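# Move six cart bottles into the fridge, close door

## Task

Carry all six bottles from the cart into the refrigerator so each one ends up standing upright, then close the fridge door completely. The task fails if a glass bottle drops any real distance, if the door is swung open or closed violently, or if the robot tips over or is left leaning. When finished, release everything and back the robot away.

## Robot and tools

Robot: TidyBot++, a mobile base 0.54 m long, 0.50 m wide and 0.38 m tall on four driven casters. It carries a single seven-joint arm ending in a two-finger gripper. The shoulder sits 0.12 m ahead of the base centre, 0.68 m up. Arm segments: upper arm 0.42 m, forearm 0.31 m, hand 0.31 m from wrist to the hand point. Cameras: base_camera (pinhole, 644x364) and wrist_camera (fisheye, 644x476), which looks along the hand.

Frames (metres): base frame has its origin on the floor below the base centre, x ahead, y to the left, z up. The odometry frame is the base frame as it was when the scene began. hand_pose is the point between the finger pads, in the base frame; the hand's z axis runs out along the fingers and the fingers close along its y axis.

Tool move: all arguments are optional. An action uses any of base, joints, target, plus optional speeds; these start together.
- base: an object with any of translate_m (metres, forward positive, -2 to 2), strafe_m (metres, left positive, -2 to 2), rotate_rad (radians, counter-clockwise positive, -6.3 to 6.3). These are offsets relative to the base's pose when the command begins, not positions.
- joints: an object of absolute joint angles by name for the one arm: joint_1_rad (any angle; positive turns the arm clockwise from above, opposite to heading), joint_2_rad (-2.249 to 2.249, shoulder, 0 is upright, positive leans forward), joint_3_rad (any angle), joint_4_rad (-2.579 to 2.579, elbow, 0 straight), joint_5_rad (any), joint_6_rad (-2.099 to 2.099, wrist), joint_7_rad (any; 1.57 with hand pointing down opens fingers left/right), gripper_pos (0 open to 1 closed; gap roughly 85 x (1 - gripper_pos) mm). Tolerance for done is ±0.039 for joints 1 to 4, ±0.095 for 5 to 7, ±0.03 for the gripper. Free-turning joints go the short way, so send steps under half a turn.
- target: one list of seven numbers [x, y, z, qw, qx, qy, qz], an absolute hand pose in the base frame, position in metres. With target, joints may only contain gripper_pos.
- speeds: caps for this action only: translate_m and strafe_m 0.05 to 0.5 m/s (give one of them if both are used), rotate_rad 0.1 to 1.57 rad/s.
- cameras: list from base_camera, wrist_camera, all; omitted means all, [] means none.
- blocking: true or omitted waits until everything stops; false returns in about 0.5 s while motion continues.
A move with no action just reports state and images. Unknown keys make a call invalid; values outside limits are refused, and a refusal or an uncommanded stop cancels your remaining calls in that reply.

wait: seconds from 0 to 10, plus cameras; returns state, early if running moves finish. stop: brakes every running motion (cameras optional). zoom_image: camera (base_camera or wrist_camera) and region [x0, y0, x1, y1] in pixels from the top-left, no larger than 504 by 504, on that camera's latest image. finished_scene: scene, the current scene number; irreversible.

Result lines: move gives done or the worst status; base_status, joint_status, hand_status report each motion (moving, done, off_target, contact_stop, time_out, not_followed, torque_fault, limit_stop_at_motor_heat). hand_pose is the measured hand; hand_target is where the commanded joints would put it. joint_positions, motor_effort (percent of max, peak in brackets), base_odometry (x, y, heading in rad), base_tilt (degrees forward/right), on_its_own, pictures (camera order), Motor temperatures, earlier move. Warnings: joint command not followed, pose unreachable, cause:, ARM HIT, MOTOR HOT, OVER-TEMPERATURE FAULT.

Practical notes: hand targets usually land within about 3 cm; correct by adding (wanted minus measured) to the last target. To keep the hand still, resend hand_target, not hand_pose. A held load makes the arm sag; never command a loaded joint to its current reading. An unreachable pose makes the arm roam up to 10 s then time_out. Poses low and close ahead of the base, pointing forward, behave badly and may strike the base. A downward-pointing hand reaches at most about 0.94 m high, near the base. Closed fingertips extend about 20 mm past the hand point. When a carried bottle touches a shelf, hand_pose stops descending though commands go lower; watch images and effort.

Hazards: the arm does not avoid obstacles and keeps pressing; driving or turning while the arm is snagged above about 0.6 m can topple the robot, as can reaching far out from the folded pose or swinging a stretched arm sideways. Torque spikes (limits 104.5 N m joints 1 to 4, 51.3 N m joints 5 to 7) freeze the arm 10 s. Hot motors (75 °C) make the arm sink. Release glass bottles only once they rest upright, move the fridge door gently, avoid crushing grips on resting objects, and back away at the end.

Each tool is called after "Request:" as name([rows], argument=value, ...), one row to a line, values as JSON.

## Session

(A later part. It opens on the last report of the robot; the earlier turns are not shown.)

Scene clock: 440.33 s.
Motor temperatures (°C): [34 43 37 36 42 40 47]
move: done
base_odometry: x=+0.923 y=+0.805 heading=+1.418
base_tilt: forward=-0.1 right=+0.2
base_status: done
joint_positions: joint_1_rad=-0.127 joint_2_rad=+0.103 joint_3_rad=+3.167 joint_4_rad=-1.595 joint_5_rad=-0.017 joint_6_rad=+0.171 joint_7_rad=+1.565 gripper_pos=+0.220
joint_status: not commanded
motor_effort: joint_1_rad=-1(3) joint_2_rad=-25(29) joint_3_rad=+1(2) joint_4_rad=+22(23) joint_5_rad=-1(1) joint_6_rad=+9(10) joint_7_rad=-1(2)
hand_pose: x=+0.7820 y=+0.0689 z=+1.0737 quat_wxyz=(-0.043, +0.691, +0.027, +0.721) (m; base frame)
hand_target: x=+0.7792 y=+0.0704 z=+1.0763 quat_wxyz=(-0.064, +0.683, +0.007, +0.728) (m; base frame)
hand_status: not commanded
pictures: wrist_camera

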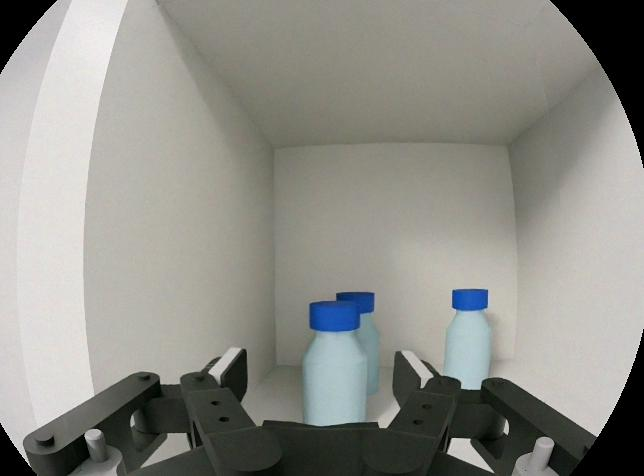

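Request:
move(base={"translate_m": -0.9}, joints={"joint_1_rad": 0.01}, cameras=[])

Request:
move(base={"translate_m": -0.586, "strafe_m": 0.423, "rotate_rad": -1.419}, speeds={"rotate_rad": 1.2}, joints={"joint_1_rad": 0.01, "joint_2_rad": 0.25, "joint_4_rad": -1.88, "joint_6_rad": 0.58, "joint_3_rad": 3.165, "joint_5_rad": -0.04, "joint_7_rad": 1.53})

Scene clock: 450.97 s.
Motor temperatures (°C): [34 43 37 36 42 40 47]
move: done
base_odometry: x=+0.786 y=-0.084 heading=+1.418
base_tilt: forward=-0.2 right=+0.2
base_status: done
joint_positions: joint_1_rad=-0.003 joint_2_rad=+0.100 joint_3_rad=+3.167 joint_4_rad=-1.595 joint_5_rad=-0.017 joint_6_rad=+0.172 joint_7_rad=+1.565 gripper_pos=+0.220
joint_status: all done
motor_effort: joint_1_rad=-2(4) joint_2_rad=-25(28) joint_3_rad=+0(2) joint_4_rad=+22(22) joint_5_rad=-1(1) joint_6_rad=+8(9) joint_7_rad=-1(2)
hand_pose: x=+0.7841 y=-0.0134 z=+1.0762 quat_wxyz=(+0.002, +0.690, -0.016, +0.724) (m; base frame)
hand_target: x=+0.7826 y=-0.0224 z=+1.0763 quat_wxyz=(-0.013, +0.682, -0.041, +0.730) (m; base frame)
hand_status: not commanded
pictures: none
No camera images: "cameras" was empty.

Scene clock: 453.60 s.
Motor temperatures (°C): [34 43 37 36 42 40 47]
move: done
base_odometry: x=+0.279 y=-0.600 heading=+0.000
base_tilt: forward=-0.1 right=+0.2
base_status: done
joint_positions: joint_1_rad=+0.011 joint_2_rad=+0.242 joint_3_rad=+3.168 joint_4_rad=-1.863 joint_5_rad=-0.017 joint_6_rad=+0.536 joint_7_rad=+1.565 gripper_pos=+0.220
joint_status: all done
motor_effort: joint_1_rad=-2(7) joint_2_rad=-28(32) joint_3_rad=+0(4) joint_4_rad=+20(22) joint_5_rad=-1(2) joint_6_rad=+9(10) joint_7_rad=-1(2)
hand_pose: x=+0.8017 y=-0.0242 z=+0.9307 quat_wxyz=(+0.011, +0.706, -0.021, +0.708) (m; base frame)
hand_target: x=+0.8005 y=-0.0263 z=+0.9291 quat_wxyz=(-0.005, +0.698, -0.043, +0.714) (m; base frame)
hand_status: not commanded
pictures: base_camera, wrist_camera

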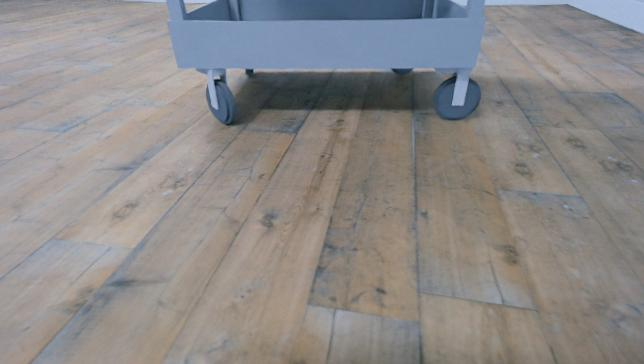

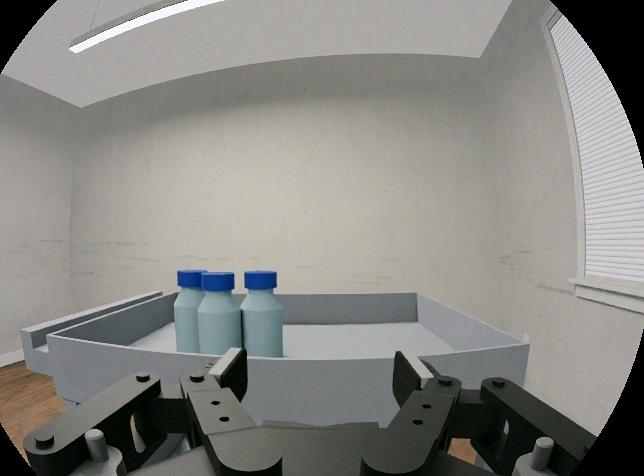

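Request:
move(base={"translate_m": 0.339, "strafe_m": -0.270, "rotate_rad": 0.4}, speeds={"translate_m": 0.3}, cameras=["wrist_camera"])

Scene clock: 471.10 s.
Motor temperatures (°C): [34 43 37 36 42 40 47]
move: done
base_odometry: x=+0.618 y=-0.870 heading=+0.401
base_tilt: forward=-0.1 right=+0.2
base_status: done
joint_positions: joint_1_rad=+0.005 joint_2_rad=+0.243 joint_3_rad=+3.163 joint_4_rad=-1.863 joint_5_rad=-0.017 joint_6_rad=+0.538 joint_7_rad=+1.565 gripper_pos=+0.220
joint_status: not commanded
motor_effort: joint_1_rad=-1(5) joint_2_rad=-28(33) joint_3_rad=+0(3) joint_4_rad=+19(21) joint_5_rad=-1(2) joint_6_rad=+9(10) joint_7_rad=-1(2)
hand_pose: x=+0.8020 y=-0.0176 z=+0.9307 quat_wxyz=(+0.007, +0.706, -0.018, +0.708) (m; base frame)
hand_target: x=+0.8005 y=-0.0263 z=+0.9291 quat_wxyz=(-0.005, +0.698, -0.043, +0.714) (m; base frame)
hand_status: not commanded
pictures: wrist_camera

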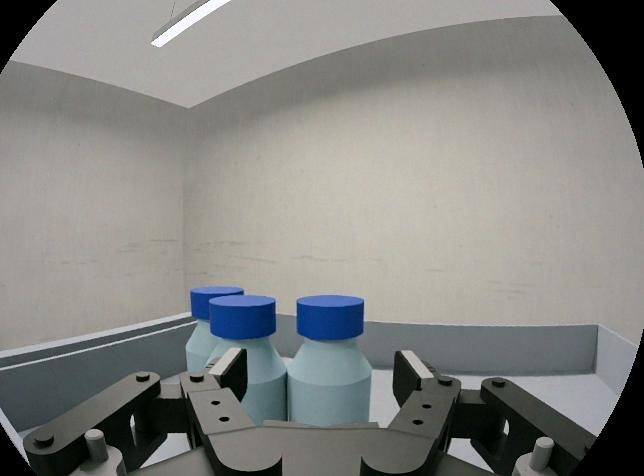

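Request:
move(base={"translate_m": 0.065, "strafe_m": -0.014}, speeds={"translate_m": 0.2}, cameras=["wrist_camera"])

Scene clock: 476.70 s.
Motor temperatures (°C): [34 43 37 36 42 40 47]
move: done
base_odometry: x=+0.684 y=-0.857 heading=+0.400
base_tilt: forward=-0.1 right=+0.2
base_status: done
joint_positions: joint_1_rad=+0.005 joint_2_rad=+0.246 joint_3_rad=+3.163 joint_4_rad=-1.863 joint_5_rad=-0.017 joint_6_rad=+0.539 joint_7_rad=+1.565 gripper_pos=+0.220
joint_status: not commanded
motor_effort: joint_1_rad=-1(2) joint_2_rad=-28(31) joint_3_rad=+0(2) joint_4_rad=+19(21) joint_5_rad=-1(2) joint_6_rad=+9(9) joint_7_rad=-1(2)
hand_pose: x=+0.8025 y=-0.0176 z=+0.9292 quat_wxyz=(+0.007, +0.706, -0.018, +0.708) (m; base frame)
hand_target: x=+0.8005 y=-0.0263 z=+0.9291 quat_wxyz=(-0.005, +0.698, -0.043, +0.714) (m; base frame)
hand_status: not commanded
pictures: wrist_camera

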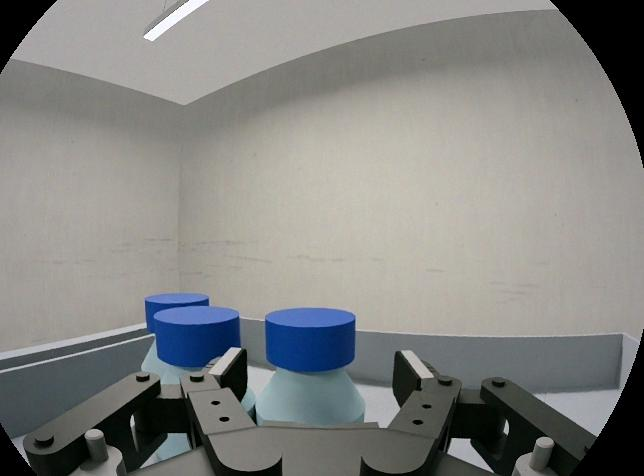

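Request:
move(base={"translate_m": 0.03, "strafe_m": 0.002}, speeds={"translate_m": 0.1}, cameras=["wrist_camera"])

Scene clock: 482.83 s.
Motor temperatures (°C): [34 43 37 36 42 40 47]
move: done
base_odometry: x=+0.711 y=-0.844 heading=+0.400
base_tilt: forward=-0.1 right=+0.2
base_status: done
joint_positions: joint_1_rad=+0.005 joint_2_rad=+0.247 joint_3_rad=+3.163 joint_4_rad=-1.863 joint_5_rad=-0.017 joint_6_rad=+0.539 joint_7_rad=+1.565 gripper_pos=+0.220
joint_status: not commanded
motor_effort: joint_1_rad=-2(3) joint_2_rad=-28(30) joint_3_rad=+1(2) joint_4_rad=+19(20) joint_5_rad=-1(1) joint_6_rad=+9(9) joint_7_rad=-1(2)
hand_pose: x=+0.8027 y=-0.0176 z=+0.9285 quat_wxyz=(+0.007, +0.707, -0.018, +0.707) (m; base frame)
hand_target: x=+0.8005 y=-0.0263 z=+0.9291 quat_wxyz=(-0.005, +0.698, -0.043, +0.714) (m; base frame)
hand_status: not commanded
pictures: wrist_camera

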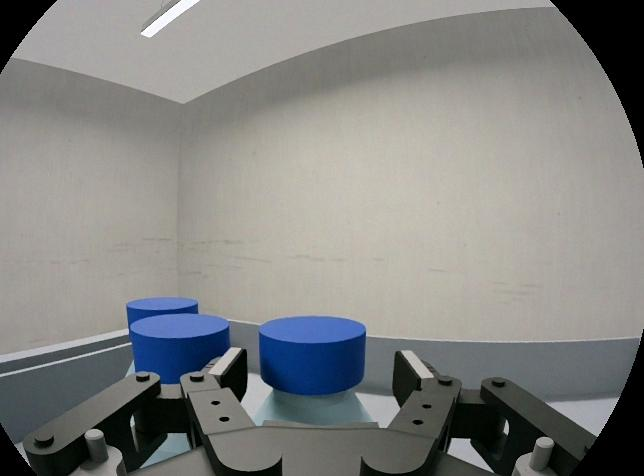

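Request:
move(base={"translate_m": 0.027, "strafe_m": 0.001}, speeds={"translate_m": 0.1}, cameras=["wrist_camera"])

Scene clock: 489.50 s.
Motor temperatures (°C): [34 43 37 36 42 40 47]
move: done
base_odometry: x=+0.735 y=-0.833 heading=+0.400
base_tilt: forward=-0.1 right=+0.2
base_status: done
joint_positions: joint_1_rad=+0.006 joint_2_rad=+0.247 joint_3_rad=+3.163 joint_4_rad=-1.864 joint_5_rad=-0.017 joint_6_rad=+0.540 joint_7_rad=+1.565 gripper_pos=+0.220
joint_status: not commanded
motor_effort: joint_1_rad=-3(5) joint_2_rad=-27(30) joint_3_rad=-1(3) joint_4_rad=+20(20) joint_5_rad=+0(1) joint_6_rad=+9(9) joint_7_rad=-2(2)
hand_pose: x=+0.8029 y=-0.0179 z=+0.9280 quat_wxyz=(+0.007, +0.707, -0.018, +0.707) (m; base frame)
hand_target: x=+0.8005 y=-0.0263 z=+0.9291 quat_wxyz=(-0.005, +0.698, -0.043, +0.714) (m; base frame)
hand_status: not commanded
pictures: wrist_camera

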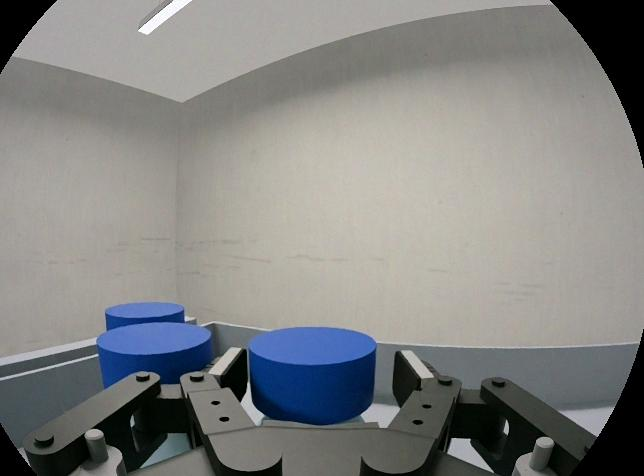

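Request:
move(joints={"gripper_pos": 0.6}, cameras=["wrist_camera"])

Request:
move(joints={"joint_2_rad": 0.13, "joint_4_rad": -1.60, "joint_6_rad": 0.18, "gripper_pos": 0.7}, cameras=["wrist_camera"])

Scene clock: 493.97 s.
Motor temperatures (°C): [34 43 37 36 42 40 47]
move: off_target
base_odometry: x=+0.735 y=-0.833 heading=+0.400
base_tilt: forward=-0.1 right=+0.2
base_status: not commanded
joint_positions: joint_1_rad=+0.006 joint_2_rad=+0.247 joint_3_rad=+3.163 joint_4_rad=-1.864 joint_5_rad=-0.017 joint_6_rad=+0.540 joint_7_rad=+1.565 gripper_pos=+0.432
joint_status: gripper_pos off_target (ended at +0.432, target +0.600)
motor_effort: joint_1_rad=-1(3) joint_2_rad=-27(28) joint_3_rad=+1(2) joint_4_rad=+20(20) joint_5_rad=-1(2) joint_6_rad=+9(10) joint_7_rad=-1(2)
hand_pose: x=+0.8029 y=-0.0179 z=+0.9282 quat_wxyz=(+0.007, +0.707, -0.018, +0.707) (m; base frame)
hand_target: x=+0.8005 y=-0.0263 z=+0.9291 quat_wxyz=(-0.005, +0.698, -0.043, +0.714) (m; base frame)
hand_status: not commanded
pictures: wrist_camera

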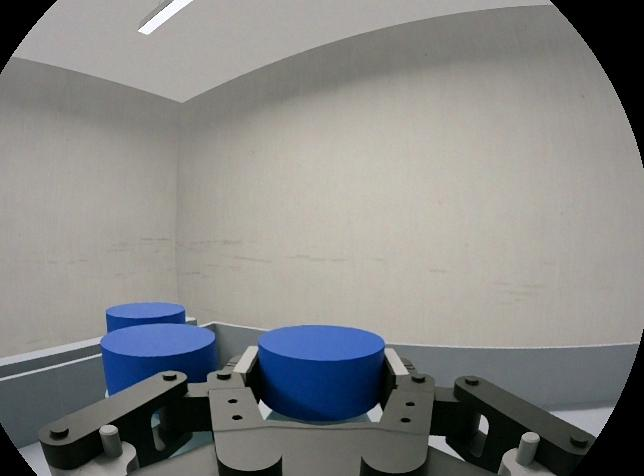

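Scene clock: 495.70 s.
Motor temperatures (°C): [34 43 37 36 42 40 47]
move: off_target
base_odometry: x=+0.735 y=-0.833 heading=+0.400
base_tilt: forward=-0.1 right=+0.2
base_status: not commanded
joint_positions: joint_1_rad=+0.006 joint_2_rad=+0.160 joint_3_rad=+3.163 joint_4_rad=-1.622 joint_5_rad=-0.017 joint_6_rad=+0.207 joint_7_rad=+1.565 gripper_pos=+0.432
joint_status: gripper_pos off_target (ended at +0.432, target +0.700); the others done
motor_effort: joint_1_rad=-1(3) joint_2_rad=-33(37) joint_3_rad=+0(2) joint_4_rad=+27(28) joint_5_rad=-1(2) joint_6_rad=+13(16) joint_7_rad=-1(2)
hand_pose: x=+0.8047 y=-0.0167 z=+1.0297 quat_wxyz=(+0.004, +0.709, -0.017, +0.705) (m; base frame)
hand_target: x=+0.7951 y=-0.0222 z=+1.0556 quat_wxyz=(-0.013, +0.699, -0.041, +0.714) (m; base frame)
hand_status: not commanded
pictures: wrist_camera

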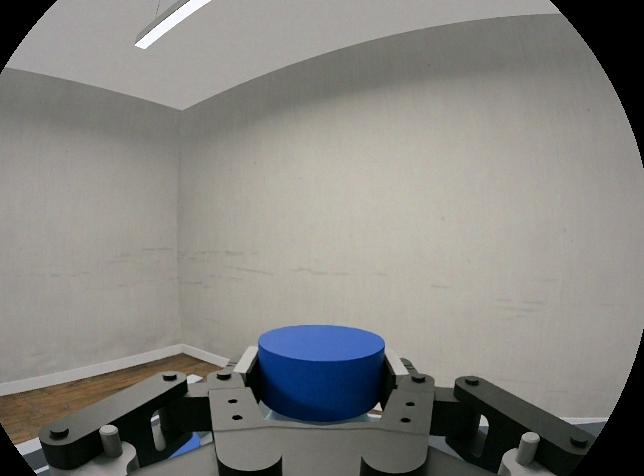

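Request:
move(joints={"joint_2_rad": 0.10, "joint_4_rad": -1.35, "joint_6_rad": -0.08}, cameras=[])

Request:
move(base={"translate_m": -0.35}, speeds={"translate_m": 0.3}, cameras=["wrist_camera"])

Request:
move(base={"translate_m": 0.761, "strafe_m": 0.730, "rotate_rad": 1.019}, speeds={"translate_m": 0.4, "rotate_rad": 0.8}, joints={"joint_1_rad": 0.12})

Scene clock: 503.97 s.
Motor temperatures (°C): [34 43 37 36 42 40 47]
move: done
base_odometry: x=+0.735 y=-0.833 heading=+0.400
base_tilt: forward=-0.1 right=+0.2
base_status: not commanded
joint_positions: joint_1_rad=+0.006 joint_2_rad=+0.135 joint_3_rad=+3.163 joint_4_rad=-1.376 joint_5_rad=-0.017 joint_6_rad=-0.052 joint_7_rad=+1.565 gripper_pos=+0.432
joint_status: all done
motor_effort: joint_1_rad=-1(2) joint_2_rad=-32(34) joint_3_rad=+0(1) joint_4_rad=+27(29) joint_5_rad=-1(2) joint_6_rad=+13(14) joint_7_rad=-1(2)
hand_pose: x=+0.8009 y=-0.0152 z=+1.1198 quat_wxyz=(+0.002, +0.704, -0.016, +0.710) (m; base frame)
hand_target: x=+0.7841 y=-0.0187 z=+1.1511 quat_wxyz=(-0.017, +0.691, -0.037, +0.721) (m; base frame)
hand_status: not commanded
pictures: none
No camera images: "cameras" was empty.

Scene clock: 506.10 s.
Motor temperatures (°C): [34 43 37 36 42 40 47]
move: done
base_odometry: x=+0.413 y=-0.969 heading=+0.400
base_tilt: forward=-0.1 right=+0.2
base_status: done
joint_positions: joint_1_rad=+0.006 joint_2_rad=+0.127 joint_3_rad=+3.163 joint_4_rad=-1.376 joint_5_rad=-0.017 joint_6_rad=-0.058 joint_7_rad=+1.565 gripper_pos=+0.432
joint_status: not commanded
motor_effort: joint_1_rad=-1(5) joint_2_rad=-31(37) joint_3_rad=+0(2) joint_4_rad=+27(28) joint_5_rad=-1(1) joint_6_rad=+13(14) joint_7_rad=-2(2)
hand_pose: x=+0.7973 y=-0.0154 z=+1.1238 quat_wxyz=(+0.002, +0.703, -0.016, +0.711) (m; base frame)
hand_target: x=+0.7841 y=-0.0187 z=+1.1511 quat_wxyz=(-0.017, +0.691, -0.037, +0.721) (m; base frame)
hand_status: not commanded
pictures: wrist_camera

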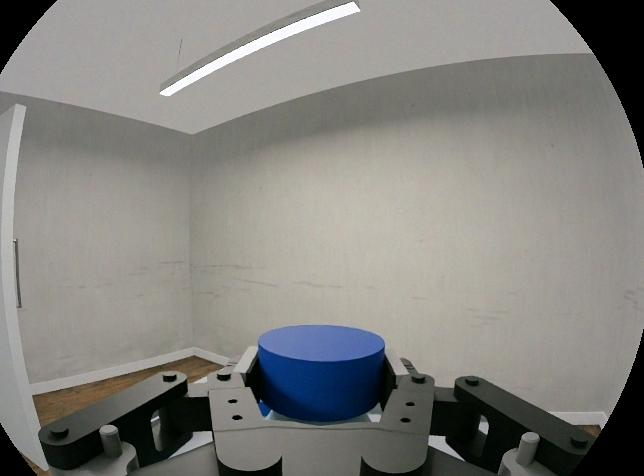

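Scene clock: 509.93 s.
Motor temperatures (°C): [34 43 37 36 42 40 47]
move: done
base_odometry: x=+0.830 y=+0.000 heading=+1.420
base_tilt: forward=-0.1 right=+0.2
base_status: done
joint_positions: joint_1_rad=+0.120 joint_2_rad=+0.128 joint_3_rad=+3.166 joint_4_rad=-1.375 joint_5_rad=-0.017 joint_6_rad=-0.059 joint_7_rad=+1.565 gripper_pos=+0.432
joint_status: all done
motor_effort: joint_1_rad=-1(9) joint_2_rad=-32(36) joint_3_rad=+0(5) joint_4_rad=+27(28) joint_5_rad=-1(2) joint_6_rad=+13(14) joint_7_rad=-1(2)
hand_pose: x=+0.7915 y=-0.0943 z=+1.1228 quat_wxyz=(+0.044, +0.702, -0.057, +0.709) (m; base frame)
hand_target: x=+0.7780 y=-0.0916 z=+1.1511 quat_wxyz=(+0.022, +0.688, -0.075, +0.721) (m; base frame)
hand_status: not commanded
pictures: base_camera, wrist_camera

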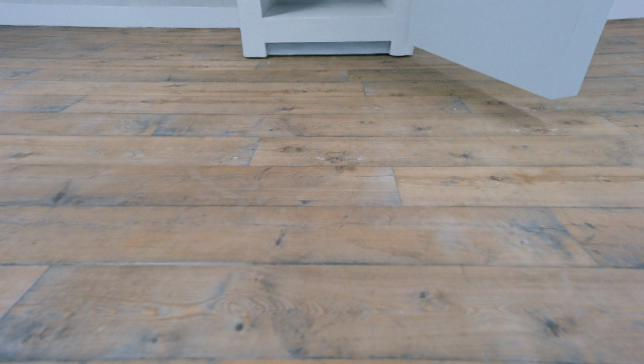

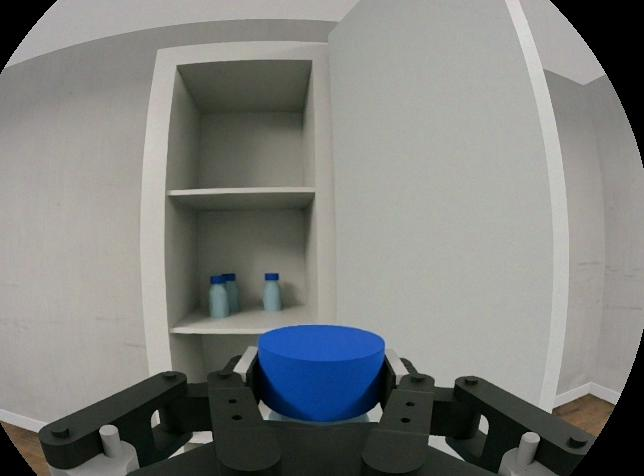

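Request:
move(base={"translate_m": 0.59}, speeds={"translate_m": 0.4})

Scene clock: 514.00 s.
Motor temperatures (°C): [34 43 37 36 42 40 47]
move: done
base_odometry: x=+0.919 y=+0.583 heading=+1.419
base_tilt: forward=-0.1 right=+0.2
base_status: done
joint_positions: joint_1_rad=+0.120 joint_2_rad=+0.127 joint_3_rad=+3.166 joint_4_rad=-1.375 joint_5_rad=-0.017 joint_6_rad=-0.060 joint_7_rad=+1.565 gripper_pos=+0.432
joint_status: not commanded
motor_effort: joint_1_rad=-2(4) joint_2_rad=-32(35) joint_3_rad=+1(2) joint_4_rad=+27(28) joint_5_rad=-1(2) joint_6_rad=+13(14) joint_7_rad=-1(2)
hand_pose: x=+0.7910 y=-0.0942 z=+1.1232 quat_wxyz=(+0.044, +0.702, -0.057, +0.709) (m; base frame)
hand_target: x=+0.7780 y=-0.0916 z=+1.1511 quat_wxyz=(+0.022, +0.688, -0.075, +0.721) (m; base frame)
hand_status: not commanded
pictures: base_camera, wrist_camera

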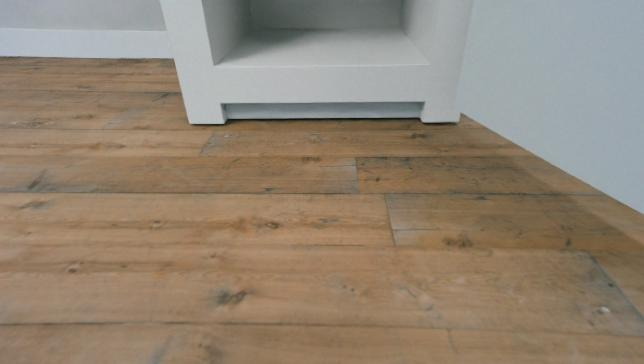

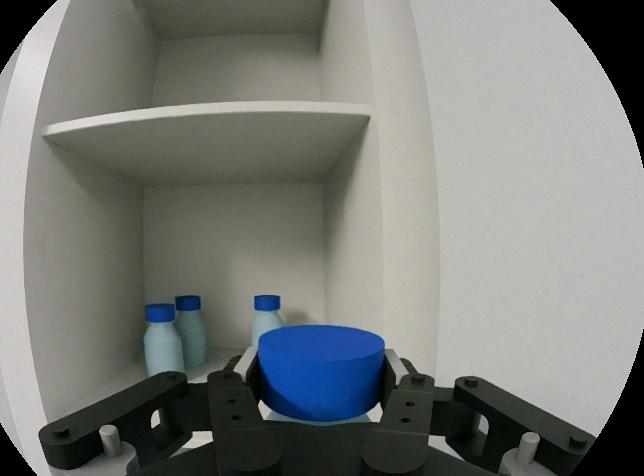

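Request:
move(base={"translate_m": 0.42, "strafe_m": 0.006}, speeds={"translate_m": 0.22})

Request:
move(joints={"joint_4_rad": -1.50, "joint_6_rad": 0.13}, cameras=[])

Request:
move(joints={"joint_4_rad": -1.56, "joint_6_rad": 0.18}, cameras=["wrist_camera"])

Scene clock: 524.40 s.
Motor temperatures (°C): [34 43 37 36 42 40 47]
move: done
base_odometry: x=+0.977 y=+0.999 heading=+1.418
base_tilt: forward=-0.1 right=+0.2
base_status: done
joint_positions: joint_1_rad=+0.120 joint_2_rad=+0.127 joint_3_rad=+3.166 joint_4_rad=-1.375 joint_5_rad=-0.017 joint_6_rad=-0.061 joint_7_rad=+1.565 gripper_pos=+0.432
joint_status: not commanded
motor_effort: joint_1_rad=-1(4) joint_2_rad=-32(35) joint_3_rad=+0(2) joint_4_rad=+27(28) joint_5_rad=-1(1) joint_6_rad=+13(14) joint_7_rad=-1(2)
hand_pose: x=+0.7907 y=-0.0942 z=+1.1235 quat_wxyz=(+0.044, +0.702, -0.057, +0.709) (m; base frame)
hand_target: x=+0.7780 y=-0.0916 z=+1.1511 quat_wxyz=(+0.022, +0.688, -0.075, +0.721) (m; base frame)
hand_status: not commanded
pictures: base_camera, wrist_camera

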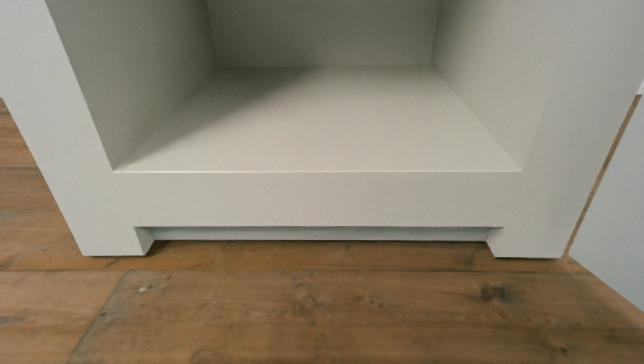

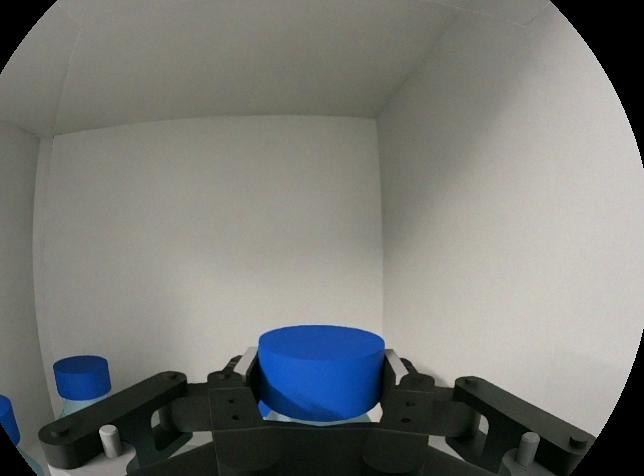

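Scene clock: 525.73 s.
Motor temperatures (°C): [34 43 37 36 42 40 47]
move: done
base_odometry: x=+0.977 y=+0.999 heading=+1.418
base_tilt: forward=-0.1 right=+0.2
base_status: not commanded
joint_positions: joint_1_rad=+0.120 joint_2_rad=+0.127 joint_3_rad=+3.166 joint_4_rad=-1.508 joint_5_rad=-0.017 joint_6_rad=+0.058 joint_7_rad=+1.565 gripper_pos=+0.432
joint_status: all done
motor_effort: joint_1_rad=-2(2) joint_2_rad=-32(33) joint_3_rad=+0(1) joint_4_rad=+27(28) joint_5_rad=-1(1) joint_6_rad=+13(14) joint_7_rad=-1(2)
hand_pose: x=+0.7907 y=-0.0949 z=+1.0775 quat_wxyz=(+0.044, +0.707, -0.058, +0.704) (m; base frame)
hand_target: x=+0.7785 y=-0.0944 z=+1.1226 quat_wxyz=(+0.026, +0.666, -0.076, +0.741) (m; base frame)
hand_status: not commanded
pictures: none
No camera images: "cameras" was empty.

Scene clock: 526.50 s.
Motor temperatures (°C): [34 43 37 36 42 40 47]
move: done
base_odometry: x=+0.977 y=+0.999 heading=+1.418
base_tilt: forward=-0.1 right=+0.2
base_status: not commanded
joint_positions: joint_1_rad=+0.120 joint_2_rad=+0.126 joint_3_rad=+3.166 joint_4_rad=-1.559 joint_5_rad=-0.017 joint_6_rad=+0.115 joint_7_rad=+1.565 gripper_pos=+0.432
joint_status: all done
motor_effort: joint_1_rad=-1(2) joint_2_rad=-31(32) joint_3_rad=+0(1) joint_4_rad=+27(27) joint_5_rad=-1(1) joint_6_rad=+13(14) joint_7_rad=-1(2)
hand_pose: x=+0.7892 y=-0.0951 z=+1.0637 quat_wxyz=(+0.044, +0.704, -0.058, +0.706) (m; base frame)
hand_target: x=+0.7776 y=-0.0949 z=+1.1007 quat_wxyz=(+0.027, +0.670, -0.077, +0.738) (m; base frame)
hand_status: not commanded
pictures: wrist_camera

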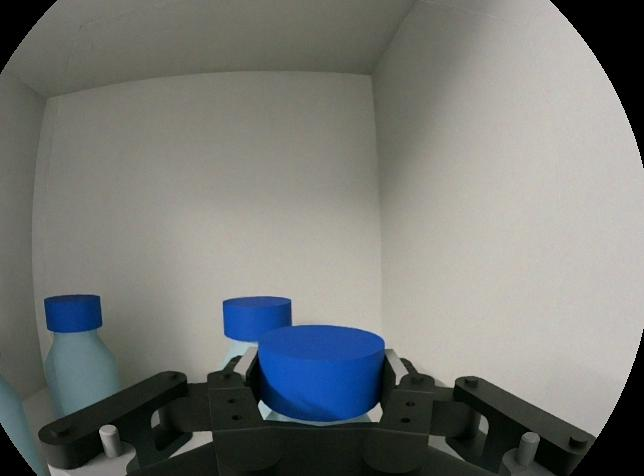

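Request:
move(joints={"joint_4_rad": -1.59, "joint_6_rad": 0.20}, cameras=[])

Request:
move(joints={"joint_4_rad": -1.615, "joint_6_rad": 0.212}, cameras=["wrist_camera"])

Scene clock: 532.07 s.
Motor temperatures (°C): [34 43 37 36 42 40 47]
move: done
base_odometry: x=+0.977 y=+0.999 heading=+1.418
base_tilt: forward=-0.1 right=+0.2
base_status: not commanded
joint_positions: joint_1_rad=+0.120 joint_2_rad=+0.124 joint_3_rad=+3.166 joint_4_rad=-1.578 joint_5_rad=-0.017 joint_6_rad=+0.148 joint_7_rad=+1.564 gripper_pos=+0.432
joint_status: all done
motor_effort: joint_1_rad=+0(2) joint_2_rad=-28(31) joint_3_rad=+2(2) joint_4_rad=+24(27) joint_5_rad=-1(1) joint_6_rad=+11(12) joint_7_rad=-1(1)
hand_pose: x=+0.7875 y=-0.0949 z=+1.0636 quat_wxyz=(+0.045, +0.699, -0.058, +0.712) (m; base frame)
hand_target: x=+0.7768 y=-0.0951 z=+1.0882 quat_wxyz=(+0.027, +0.674, -0.078, +0.735) (m; base frame)
hand_status: not commanded
pictures: none
No camera images: "cameras" was empty.

Scene clock: 532.67 s.
Motor temperatures (°C): [34 43 37 36 42 40 47]
move: done
base_odometry: x=+0.977 y=+0.999 heading=+1.418
base_tilt: forward=-0.1 right=+0.2
base_status: not commanded
joint_positions: joint_1_rad=+0.120 joint_2_rad=+0.120 joint_3_rad=+3.166 joint_4_rad=-1.593 joint_5_rad=-0.017 joint_6_rad=+0.170 joint_7_rad=+1.564 gripper_pos=+0.432
joint_status: all done
motor_effort: joint_1_rad=+2(2) joint_2_rad=-27(29) joint_3_rad=+3(3) joint_4_rad=+22(24) joint_5_rad=-1(1) joint_6_rad=+9(11) joint_7_rad=-1(2)
hand_pose: x=+0.7854 y=-0.0948 z=+1.0636 quat_wxyz=(+0.045, +0.695, -0.058, +0.715) (m; base frame)
hand_target: x=+0.7761 y=-0.0952 z=+1.0763 quat_wxyz=(+0.027, +0.678, -0.078, +0.730) (m; base frame)
hand_status: not commanded
pictures: wrist_camera

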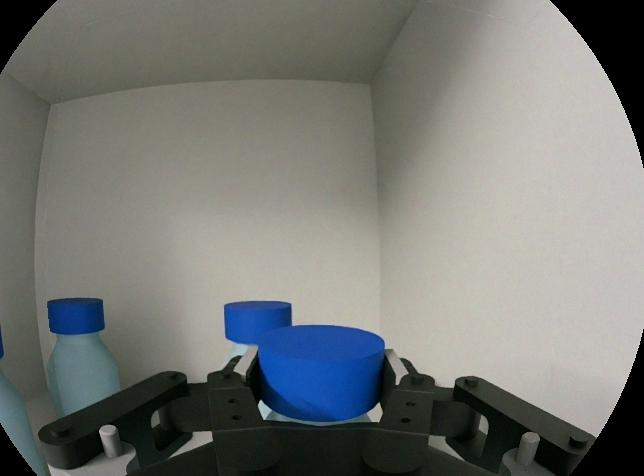

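Request:
move(joints={"gripper_pos": 0.22}, cameras=[])

Request:
move(base={"translate_m": -0.2}, speeds={"translate_m": 0.2}, cameras=["wrist_camera"])

Request:
move(base={"translate_m": -0.9}, joints={"joint_1_rad": 0.01}, cameras=[])

Request:
move(base={"translate_m": -0.858, "strafe_m": 0.232, "rotate_rad": -0.918}, speeds={"rotate_rad": 1.0}, joints={"joint_1_rad": 0.01, "joint_2_rad": 0.25, "joint_4_rad": -1.88, "joint_6_rad": 0.58, "joint_3_rad": 3.165, "joint_5_rad": -0.04, "joint_7_rad": 1.53}, cameras=["wrist_camera"])

Scene clock: 559.50 s.
Motor temperatures (°C): [33 43 37 36 42 40 46]
move: done
base_odometry: x=+0.977 y=+0.999 heading=+1.418
base_tilt: forward=-0.1 right=+0.2
base_status: not commanded
joint_positions: joint_1_rad=+0.120 joint_2_rad=+0.115 joint_3_rad=+3.166 joint_4_rad=-1.593 joint_5_rad=-0.017 joint_6_rad=+0.170 joint_7_rad=+1.564 gripper_pos=+0.220
joint_status: all done
motor_effort: joint_1_rad=-1(3) joint_2_rad=-25(27) joint_3_rad=+0(3) joint_4_rad=+22(22) joint_5_rad=-1(2) joint_6_rad=+9(9) joint_7_rad=-1(1)
hand_pose: x=+0.7835 y=-0.0946 z=+1.0671 quat_wxyz=(+0.045, +0.693, -0.058, +0.717) (m; base frame)
hand_target: x=+0.7761 y=-0.0952 z=+1.0763 quat_wxyz=(+0.027, +0.678, -0.078, +0.730) (m; base frame)
hand_status: not commanded
pictures: none
No camera images: "cameras" was empty.

Scene clock: 561.27 s.
Motor temperatures (°C): [33 43 37 36 42 40 46]
move: done
base_odometry: x=+0.946 y=+0.802 heading=+1.418
base_tilt: forward=-0.2 right=+0.2
base_status: done
joint_positions: joint_1_rad=+0.120 joint_2_rad=+0.104 joint_3_rad=+3.166 joint_4_rad=-1.593 joint_5_rad=-0.017 joint_6_rad=+0.172 joint_7_rad=+1.564 gripper_pos=+0.220
joint_status: not commanded
motor_effort: joint_1_rad=-1(4) joint_2_rad=-25(29) joint_3_rad=+0(2) joint_4_rad=+22(23) joint_5_rad=-1(1) joint_6_rad=+9(10) joint_7_rad=-2(2)
hand_pose: x=+0.7790 y=-0.0940 z=+1.0748 quat_wxyz=(+0.045, +0.688, -0.058, +0.722) (m; base frame)
hand_target: x=+0.7761 y=-0.0952 z=+1.0763 quat_wxyz=(+0.027, +0.678, -0.078, +0.730) (m; base frame)
hand_status: not commanded
pictures: wrist_camera

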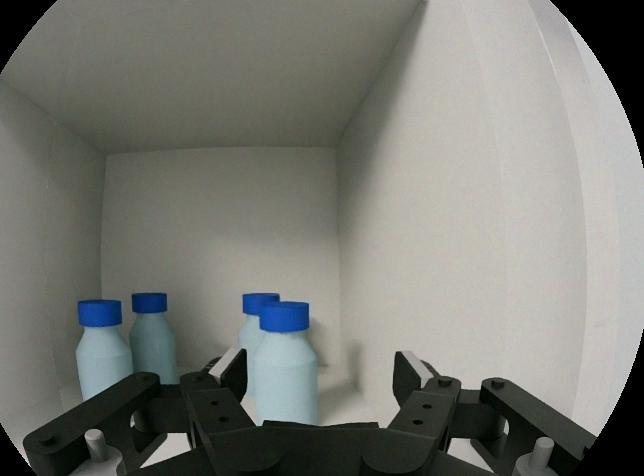

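Scene clock: 564.40 s.
Motor temperatures (°C): [33 43 37 36 42 40 46]
move: done
base_odometry: x=+0.809 y=-0.088 heading=+1.418
base_tilt: forward=-0.2 right=+0.2
base_status: done
joint_positions: joint_1_rad=+0.022 joint_2_rad=+0.100 joint_3_rad=+3.166 joint_4_rad=-1.594 joint_5_rad=-0.017 joint_6_rad=+0.173 joint_7_rad=+1.564 gripper_pos=+0.220
joint_status: all done
motor_effort: joint_1_rad=-2(4) joint_2_rad=-25(28) joint_3_rad=+0(2) joint_4_rad=+22(22) joint_5_rad=-1(1) joint_6_rad=+9(9) joint_7_rad=-1(2)
hand_pose: x=+0.7836 y=-0.0294 z=+1.0769 quat_wxyz=(+0.010, +0.689, -0.024, +0.724) (m; base frame)
hand_target: x=+0.7826 y=-0.0225 z=+1.0763 quat_wxyz=(-0.013, +0.682, -0.041, +0.730) (m; base frame)
hand_status: not commanded
pictures: none
No camera images: "cameras" was empty.

Scene clock: 567.53 s.
Motor temperatures (°C): [33 43 37 36 42 40 46]
move: done
base_odometry: x=+0.449 y=-0.901 heading=+0.500
base_tilt: forward=-0.2 right=+0.2
base_status: done
joint_positions: joint_1_rad=+0.014 joint_2_rad=+0.246 joint_3_rad=+3.166 joint_4_rad=-1.863 joint_5_rad=-0.017 joint_6_rad=+0.537 joint_7_rad=+1.564 gripper_pos=+0.220
joint_status: all done
motor_effort: joint_1_rad=-2(5) joint_2_rad=-28(33) joint_3_rad=+0(3) joint_4_rad=+19(21) joint_5_rad=-1(2) joint_6_rad=+9(10) joint_7_rad=-1(2)
hand_pose: x=+0.8025 y=-0.0256 z=+0.9278 quat_wxyz=(+0.011, +0.708, -0.022, +0.706) (m; base frame)
hand_target: x=+0.8005 y=-0.0263 z=+0.9291 quat_wxyz=(-0.005, +0.698, -0.043, +0.714) (m; base frame)
hand_status: not commanded
pictures: wrist_camera

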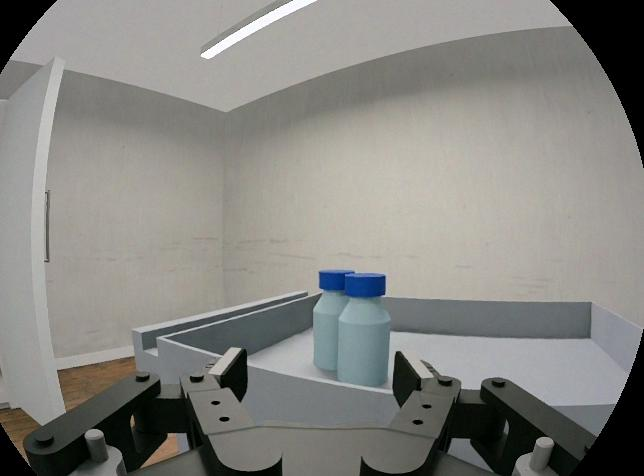

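Request:
move(base={"translate_m": 0.215, "strafe_m": -0.062}, speeds={"translate_m": 0.22}, cameras=["wrist_camera"])

Scene clock: 572.07 s.
Motor temperatures (°C): [33 43 37 36 42 40 46]
move: done
base_odometry: x=+0.668 y=-0.853 heading=+0.499
base_tilt: forward=-0.1 right=+0.2
base_status: done
joint_positions: joint_1_rad=+0.014 joint_2_rad=+0.246 joint_3_rad=+3.166 joint_4_rad=-1.864 joint_5_rad=-0.017 joint_6_rad=+0.538 joint_7_rad=+1.564 gripper_pos=+0.220
joint_status: not commanded
motor_effort: joint_1_rad=-2(3) joint_2_rad=-28(30) joint_3_rad=+0(1) joint_4_rad=+20(20) joint_5_rad=-1(2) joint_6_rad=+9(9) joint_7_rad=-1(2)
hand_pose: x=+0.8023 y=-0.0256 z=+0.9286 quat_wxyz=(+0.011, +0.707, -0.022, +0.707) (m; base frame)
hand_target: x=+0.8005 y=-0.0263 z=+0.9291 quat_wxyz=(-0.005, +0.698, -0.043, +0.714) (m; base frame)
hand_status: not commanded
pictures: wrist_camera

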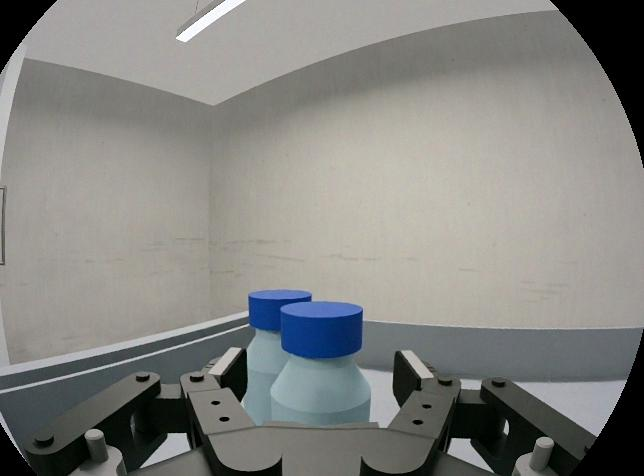

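Request:
move(base={"translate_m": 0.079, "strafe_m": -0.002}, speeds={"translate_m": 0.12}, cameras=["wrist_camera"])

Scene clock: 576.67 s.
Motor temperatures (°C): [33 43 37 36 42 40 46]
move: done
base_odometry: x=+0.738 y=-0.817 heading=+0.499
base_tilt: forward=-0.1 right=+0.2
base_status: done
joint_positions: joint_1_rad=+0.014 joint_2_rad=+0.246 joint_3_rad=+3.166 joint_4_rad=-1.864 joint_5_rad=-0.017 joint_6_rad=+0.539 joint_7_rad=+1.564 gripper_pos=+0.220
joint_status: not commanded
motor_effort: joint_1_rad=-1(3) joint_2_rad=-28(31) joint_3_rad=+0(1) joint_4_rad=+19(20) joint_5_rad=-1(1) joint_6_rad=+9(9) joint_7_rad=-1(2)
hand_pose: x=+0.8023 y=-0.0256 z=+0.9288 quat_wxyz=(+0.011, +0.707, -0.022, +0.707) (m; base frame)
hand_target: x=+0.8005 y=-0.0263 z=+0.9291 quat_wxyz=(-0.005, +0.698, -0.043, +0.714) (m; base frame)
hand_status: not commanded
pictures: wrist_camera

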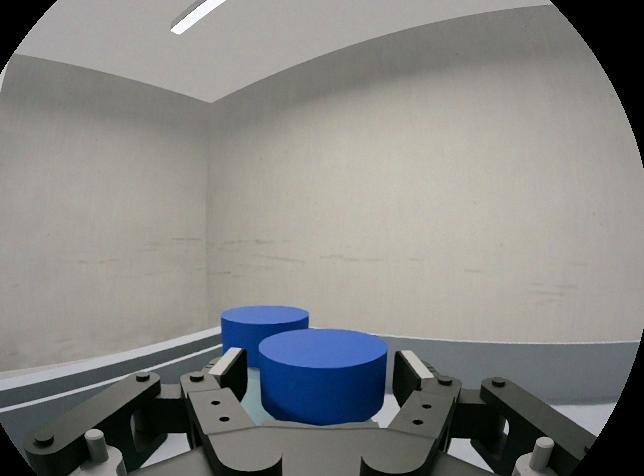

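Request:
move(joints={"gripper_pos": 0.6}, cameras=[])

Request:
move(joints={"joint_2_rad": 0.13, "joint_4_rad": -1.60, "joint_6_rad": 0.18, "gripper_pos": 0.7}, cameras=["wrist_camera"])

Request:
move(joints={"joint_2_rad": 0.10, "joint_4_rad": -1.35, "joint_6_rad": -0.08}, cameras=[])

Request:
move(base={"translate_m": -0.35}, speeds={"translate_m": 0.3}, cameras=["wrist_camera"])

Request:
move(base={"translate_m": 0.822, "strafe_m": 0.673, "rotate_rad": 0.919}, speeds={"translate_m": 0.4, "rotate_rad": 0.8}, joints={"joint_1_rad": -0.13}, cameras=["wrist_camera"])

Request:
move(base={"translate_m": 0.59}, speeds={"translate_m": 0.4})

Scene clock: 586.20 s.
Motor temperatures (°C): [33 43 37 36 42 40 46]
move: off_target
base_odometry: x=+0.738 y=-0.817 heading=+0.499
base_tilt: forward=-0.1 right=+0.2
base_status: not commanded
joint_positions: joint_1_rad=+0.014 joint_2_rad=+0.246 joint_3_rad=+3.166 joint_4_rad=-1.864 joint_5_rad=-0.017 joint_6_rad=+0.539 joint_7_rad=+1.564 gripper_pos=+0.430
joint_status: gripper_pos off_target (ended at +0.430, target +0.600)
motor_effort: joint_1_rad=-3(4) joint_2_rad=-27(28) joint_3_rad=-1(2) joint_4_rad=+20(20) joint_5_rad=+0(1) joint_6_rad=+9(9) joint_7_rad=-1(2)
hand_pose: x=+0.8023 y=-0.0256 z=+0.9288 quat_wxyz=(+0.011, +0.707, -0.022, +0.707) (m; base frame)
hand_target: x=+0.8005 y=-0.0263 z=+0.9291 quat_wxyz=(-0.005, +0.698, -0.043, +0.714) (m; base frame)
hand_status: not commanded
pictures: none
No camera images: "cameras" was empty.

Scene clock: 587.90 s.
Motor temperatures (°C): [33 43 37 36 42 40 46]
move: off_target
base_odometry: x=+0.738 y=-0.817 heading=+0.499
base_tilt: forward=-0.1 right=+0.2
base_status: not commanded
joint_positions: joint_1_rad=+0.014 joint_2_rad=+0.158 joint_3_rad=+3.166 joint_4_rad=-1.622 joint_5_rad=-0.017 joint_6_rad=+0.208 joint_7_rad=+1.564 gripper_pos=+0.430
joint_status: gripper_pos off_target (ended at +0.430, target +0.700); the others done
motor_effort: joint_1_rad=-2(3) joint_2_rad=-32(36) joint_3_rad=+0(2) joint_4_rad=+26(28) joint_5_rad=-1(1) joint_6_rad=+13(15) joint_7_rad=-1(2)
hand_pose: x=+0.8040 y=-0.0245 z=+1.0312 quat_wxyz=(+0.008, +0.707, -0.021, +0.706) (m; base frame)
hand_target: x=+0.7951 y=-0.0222 z=+1.0556 quat_wxyz=(-0.013, +0.699, -0.041, +0.714) (m; base frame)
hand_status: not commanded
pictures: wrist_camera

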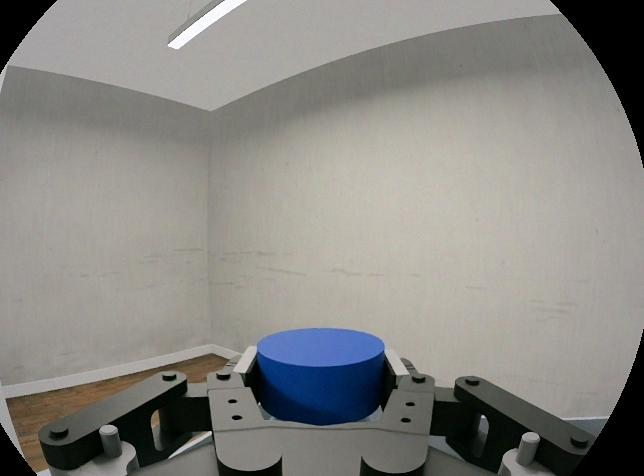

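Scene clock: 589.53 s.
Motor temperatures (°C): [33 43 37 36 42 40 46]
move: done
base_odometry: x=+0.738 y=-0.817 heading=+0.499
base_tilt: forward=-0.1 right=+0.2
base_status: not commanded
joint_positions: joint_1_rad=+0.014 joint_2_rad=+0.133 joint_3_rad=+3.166 joint_4_rad=-1.374 joint_5_rad=-0.017 joint_6_rad=-0.050 joint_7_rad=+1.564 gripper_pos=+0.430
joint_status: all done
motor_effort: joint_1_rad=-1(2) joint_2_rad=-32(34) joint_3_rad=+0(1) joint_4_rad=+27(28) joint_5_rad=-1(2) joint_6_rad=+13(14) joint_7_rad=-1(2)
hand_pose: x=+0.7997 y=-0.0230 z=+1.1232 quat_wxyz=(+0.006, +0.702, -0.020, +0.712) (m; base frame)
hand_target: x=+0.7841 y=-0.0187 z=+1.1511 quat_wxyz=(-0.017, +0.691, -0.037, +0.721) (m; base frame)
hand_status: not commanded
pictures: none
No camera images: "cameras" was empty.

Scene clock: 591.67 s.
Motor temperatures (°C): [33 43 37 36 42 40 46]
move: done
base_odometry: x=+0.431 y=-0.984 heading=+0.499
base_tilt: forward=-0.1 right=+0.2
base_status: done
joint_positions: joint_1_rad=+0.014 joint_2_rad=+0.124 joint_3_rad=+3.166 joint_4_rad=-1.373 joint_5_rad=-0.017 joint_6_rad=-0.056 joint_7_rad=+1.564 gripper_pos=+0.430
joint_status: not commanded
motor_effort: joint_1_rad=-2(4) joint_2_rad=-31(37) joint_3_rad=+0(3) joint_4_rad=+27(28) joint_5_rad=-1(1) joint_6_rad=+13(14) joint_7_rad=-1(2)
hand_pose: x=+0.7959 y=-0.0227 z=+1.1275 quat_wxyz=(+0.006, +0.701, -0.020, +0.713) (m; base frame)
hand_target: x=+0.7841 y=-0.0187 z=+1.1511 quat_wxyz=(-0.017, +0.691, -0.037, +0.721) (m; base frame)
hand_status: not commanded
pictures: wrist_camera

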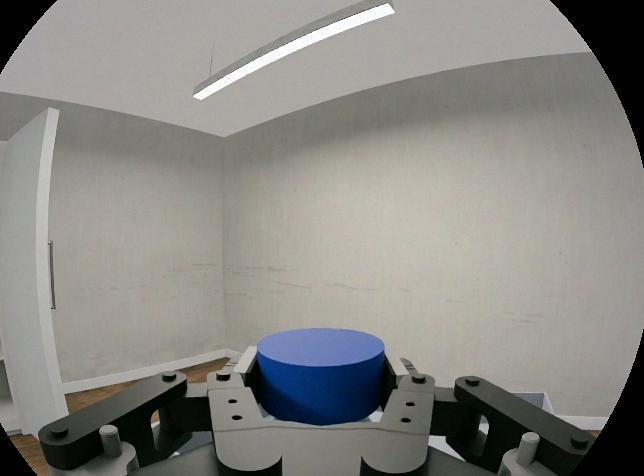

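Scene clock: 595.57 s.
Motor temperatures (°C): [33 43 37 36 42 40 46]
move: done
base_odometry: x=+0.831 y=+0.000 heading=+1.419
base_tilt: forward=-0.1 right=+0.2
base_status: done
joint_positions: joint_1_rad=-0.127 joint_2_rad=+0.126 joint_3_rad=+3.166 joint_4_rad=-1.373 joint_5_rad=-0.017 joint_6_rad=-0.057 joint_7_rad=+1.564 gripper_pos=+0.430
joint_status: all done
motor_effort: joint_1_rad=-2(9) joint_2_rad=-31(37) joint_3_rad=+0(5) joint_4_rad=+27(29) joint_5_rad=-1(1) joint_6_rad=+13(13) joint_7_rad=-1(2)
hand_pose: x=+0.7930 y=+0.0721 z=+1.1263 quat_wxyz=(-0.044, +0.701, +0.029, +0.711) (m; base frame)
hand_target: x=+0.7802 y=+0.0743 z=+1.1511 quat_wxyz=(-0.068, +0.692, +0.011, +0.718) (m; base frame)
hand_status: not commanded
pictures: wrist_camera

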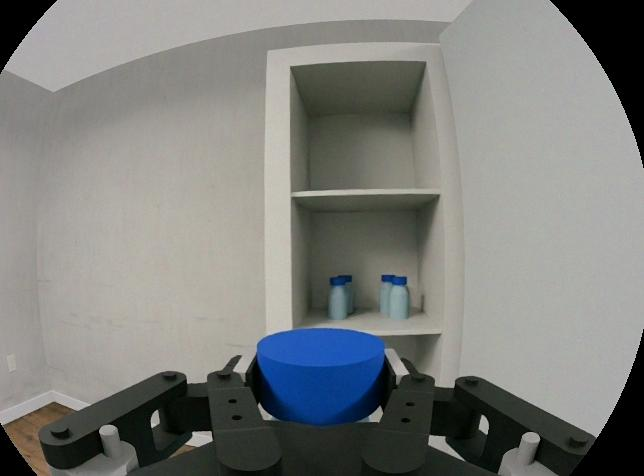

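Scene clock: 598.20 s.
Motor temperatures (°C): [33 43 37 36 42 40 46]
move: done
base_odometry: x=+0.920 y=+0.583 heading=+1.418
base_tilt: forward=-0.1 right=+0.2
base_status: done
joint_positions: joint_1_rad=-0.127 joint_2_rad=+0.124 joint_3_rad=+3.166 joint_4_rad=-1.373 joint_5_rad=-0.017 joint_6_rad=-0.058 joint_7_rad=+1.564 gripper_pos=+0.430
joint_status: not commanded
motor_effort: joint_1_rad=-1(3) joint_2_rad=-31(34) joint_3_rad=+0(2) joint_4_rad=+27(27) joint_5_rad=-1(2) joint_6_rad=+13(13) joint_7_rad=-1(2)
hand_pose: x=+0.7924 y=+0.0720 z=+1.1269 quat_wxyz=(-0.044, +0.701, +0.029, +0.711) (m; base frame)
hand_target: x=+0.7802 y=+0.0743 z=+1.1511 quat_wxyz=(-0.068, +0.692, +0.011, +0.718) (m; base frame)
hand_status: not commanded
pictures: base_camera, wrist_camera

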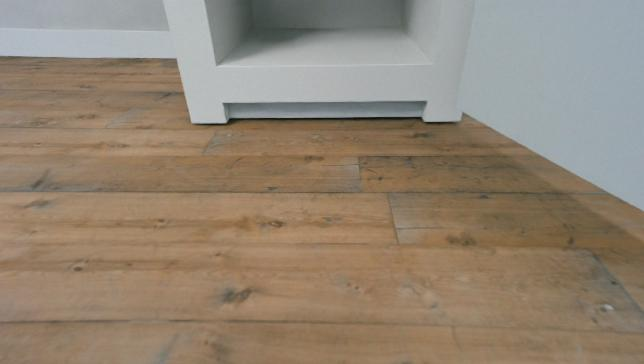

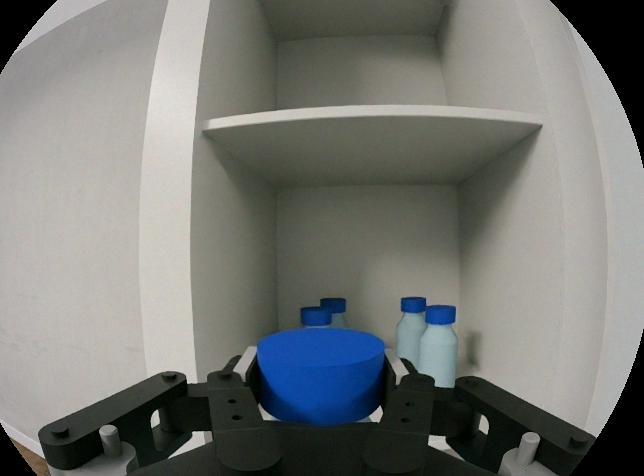

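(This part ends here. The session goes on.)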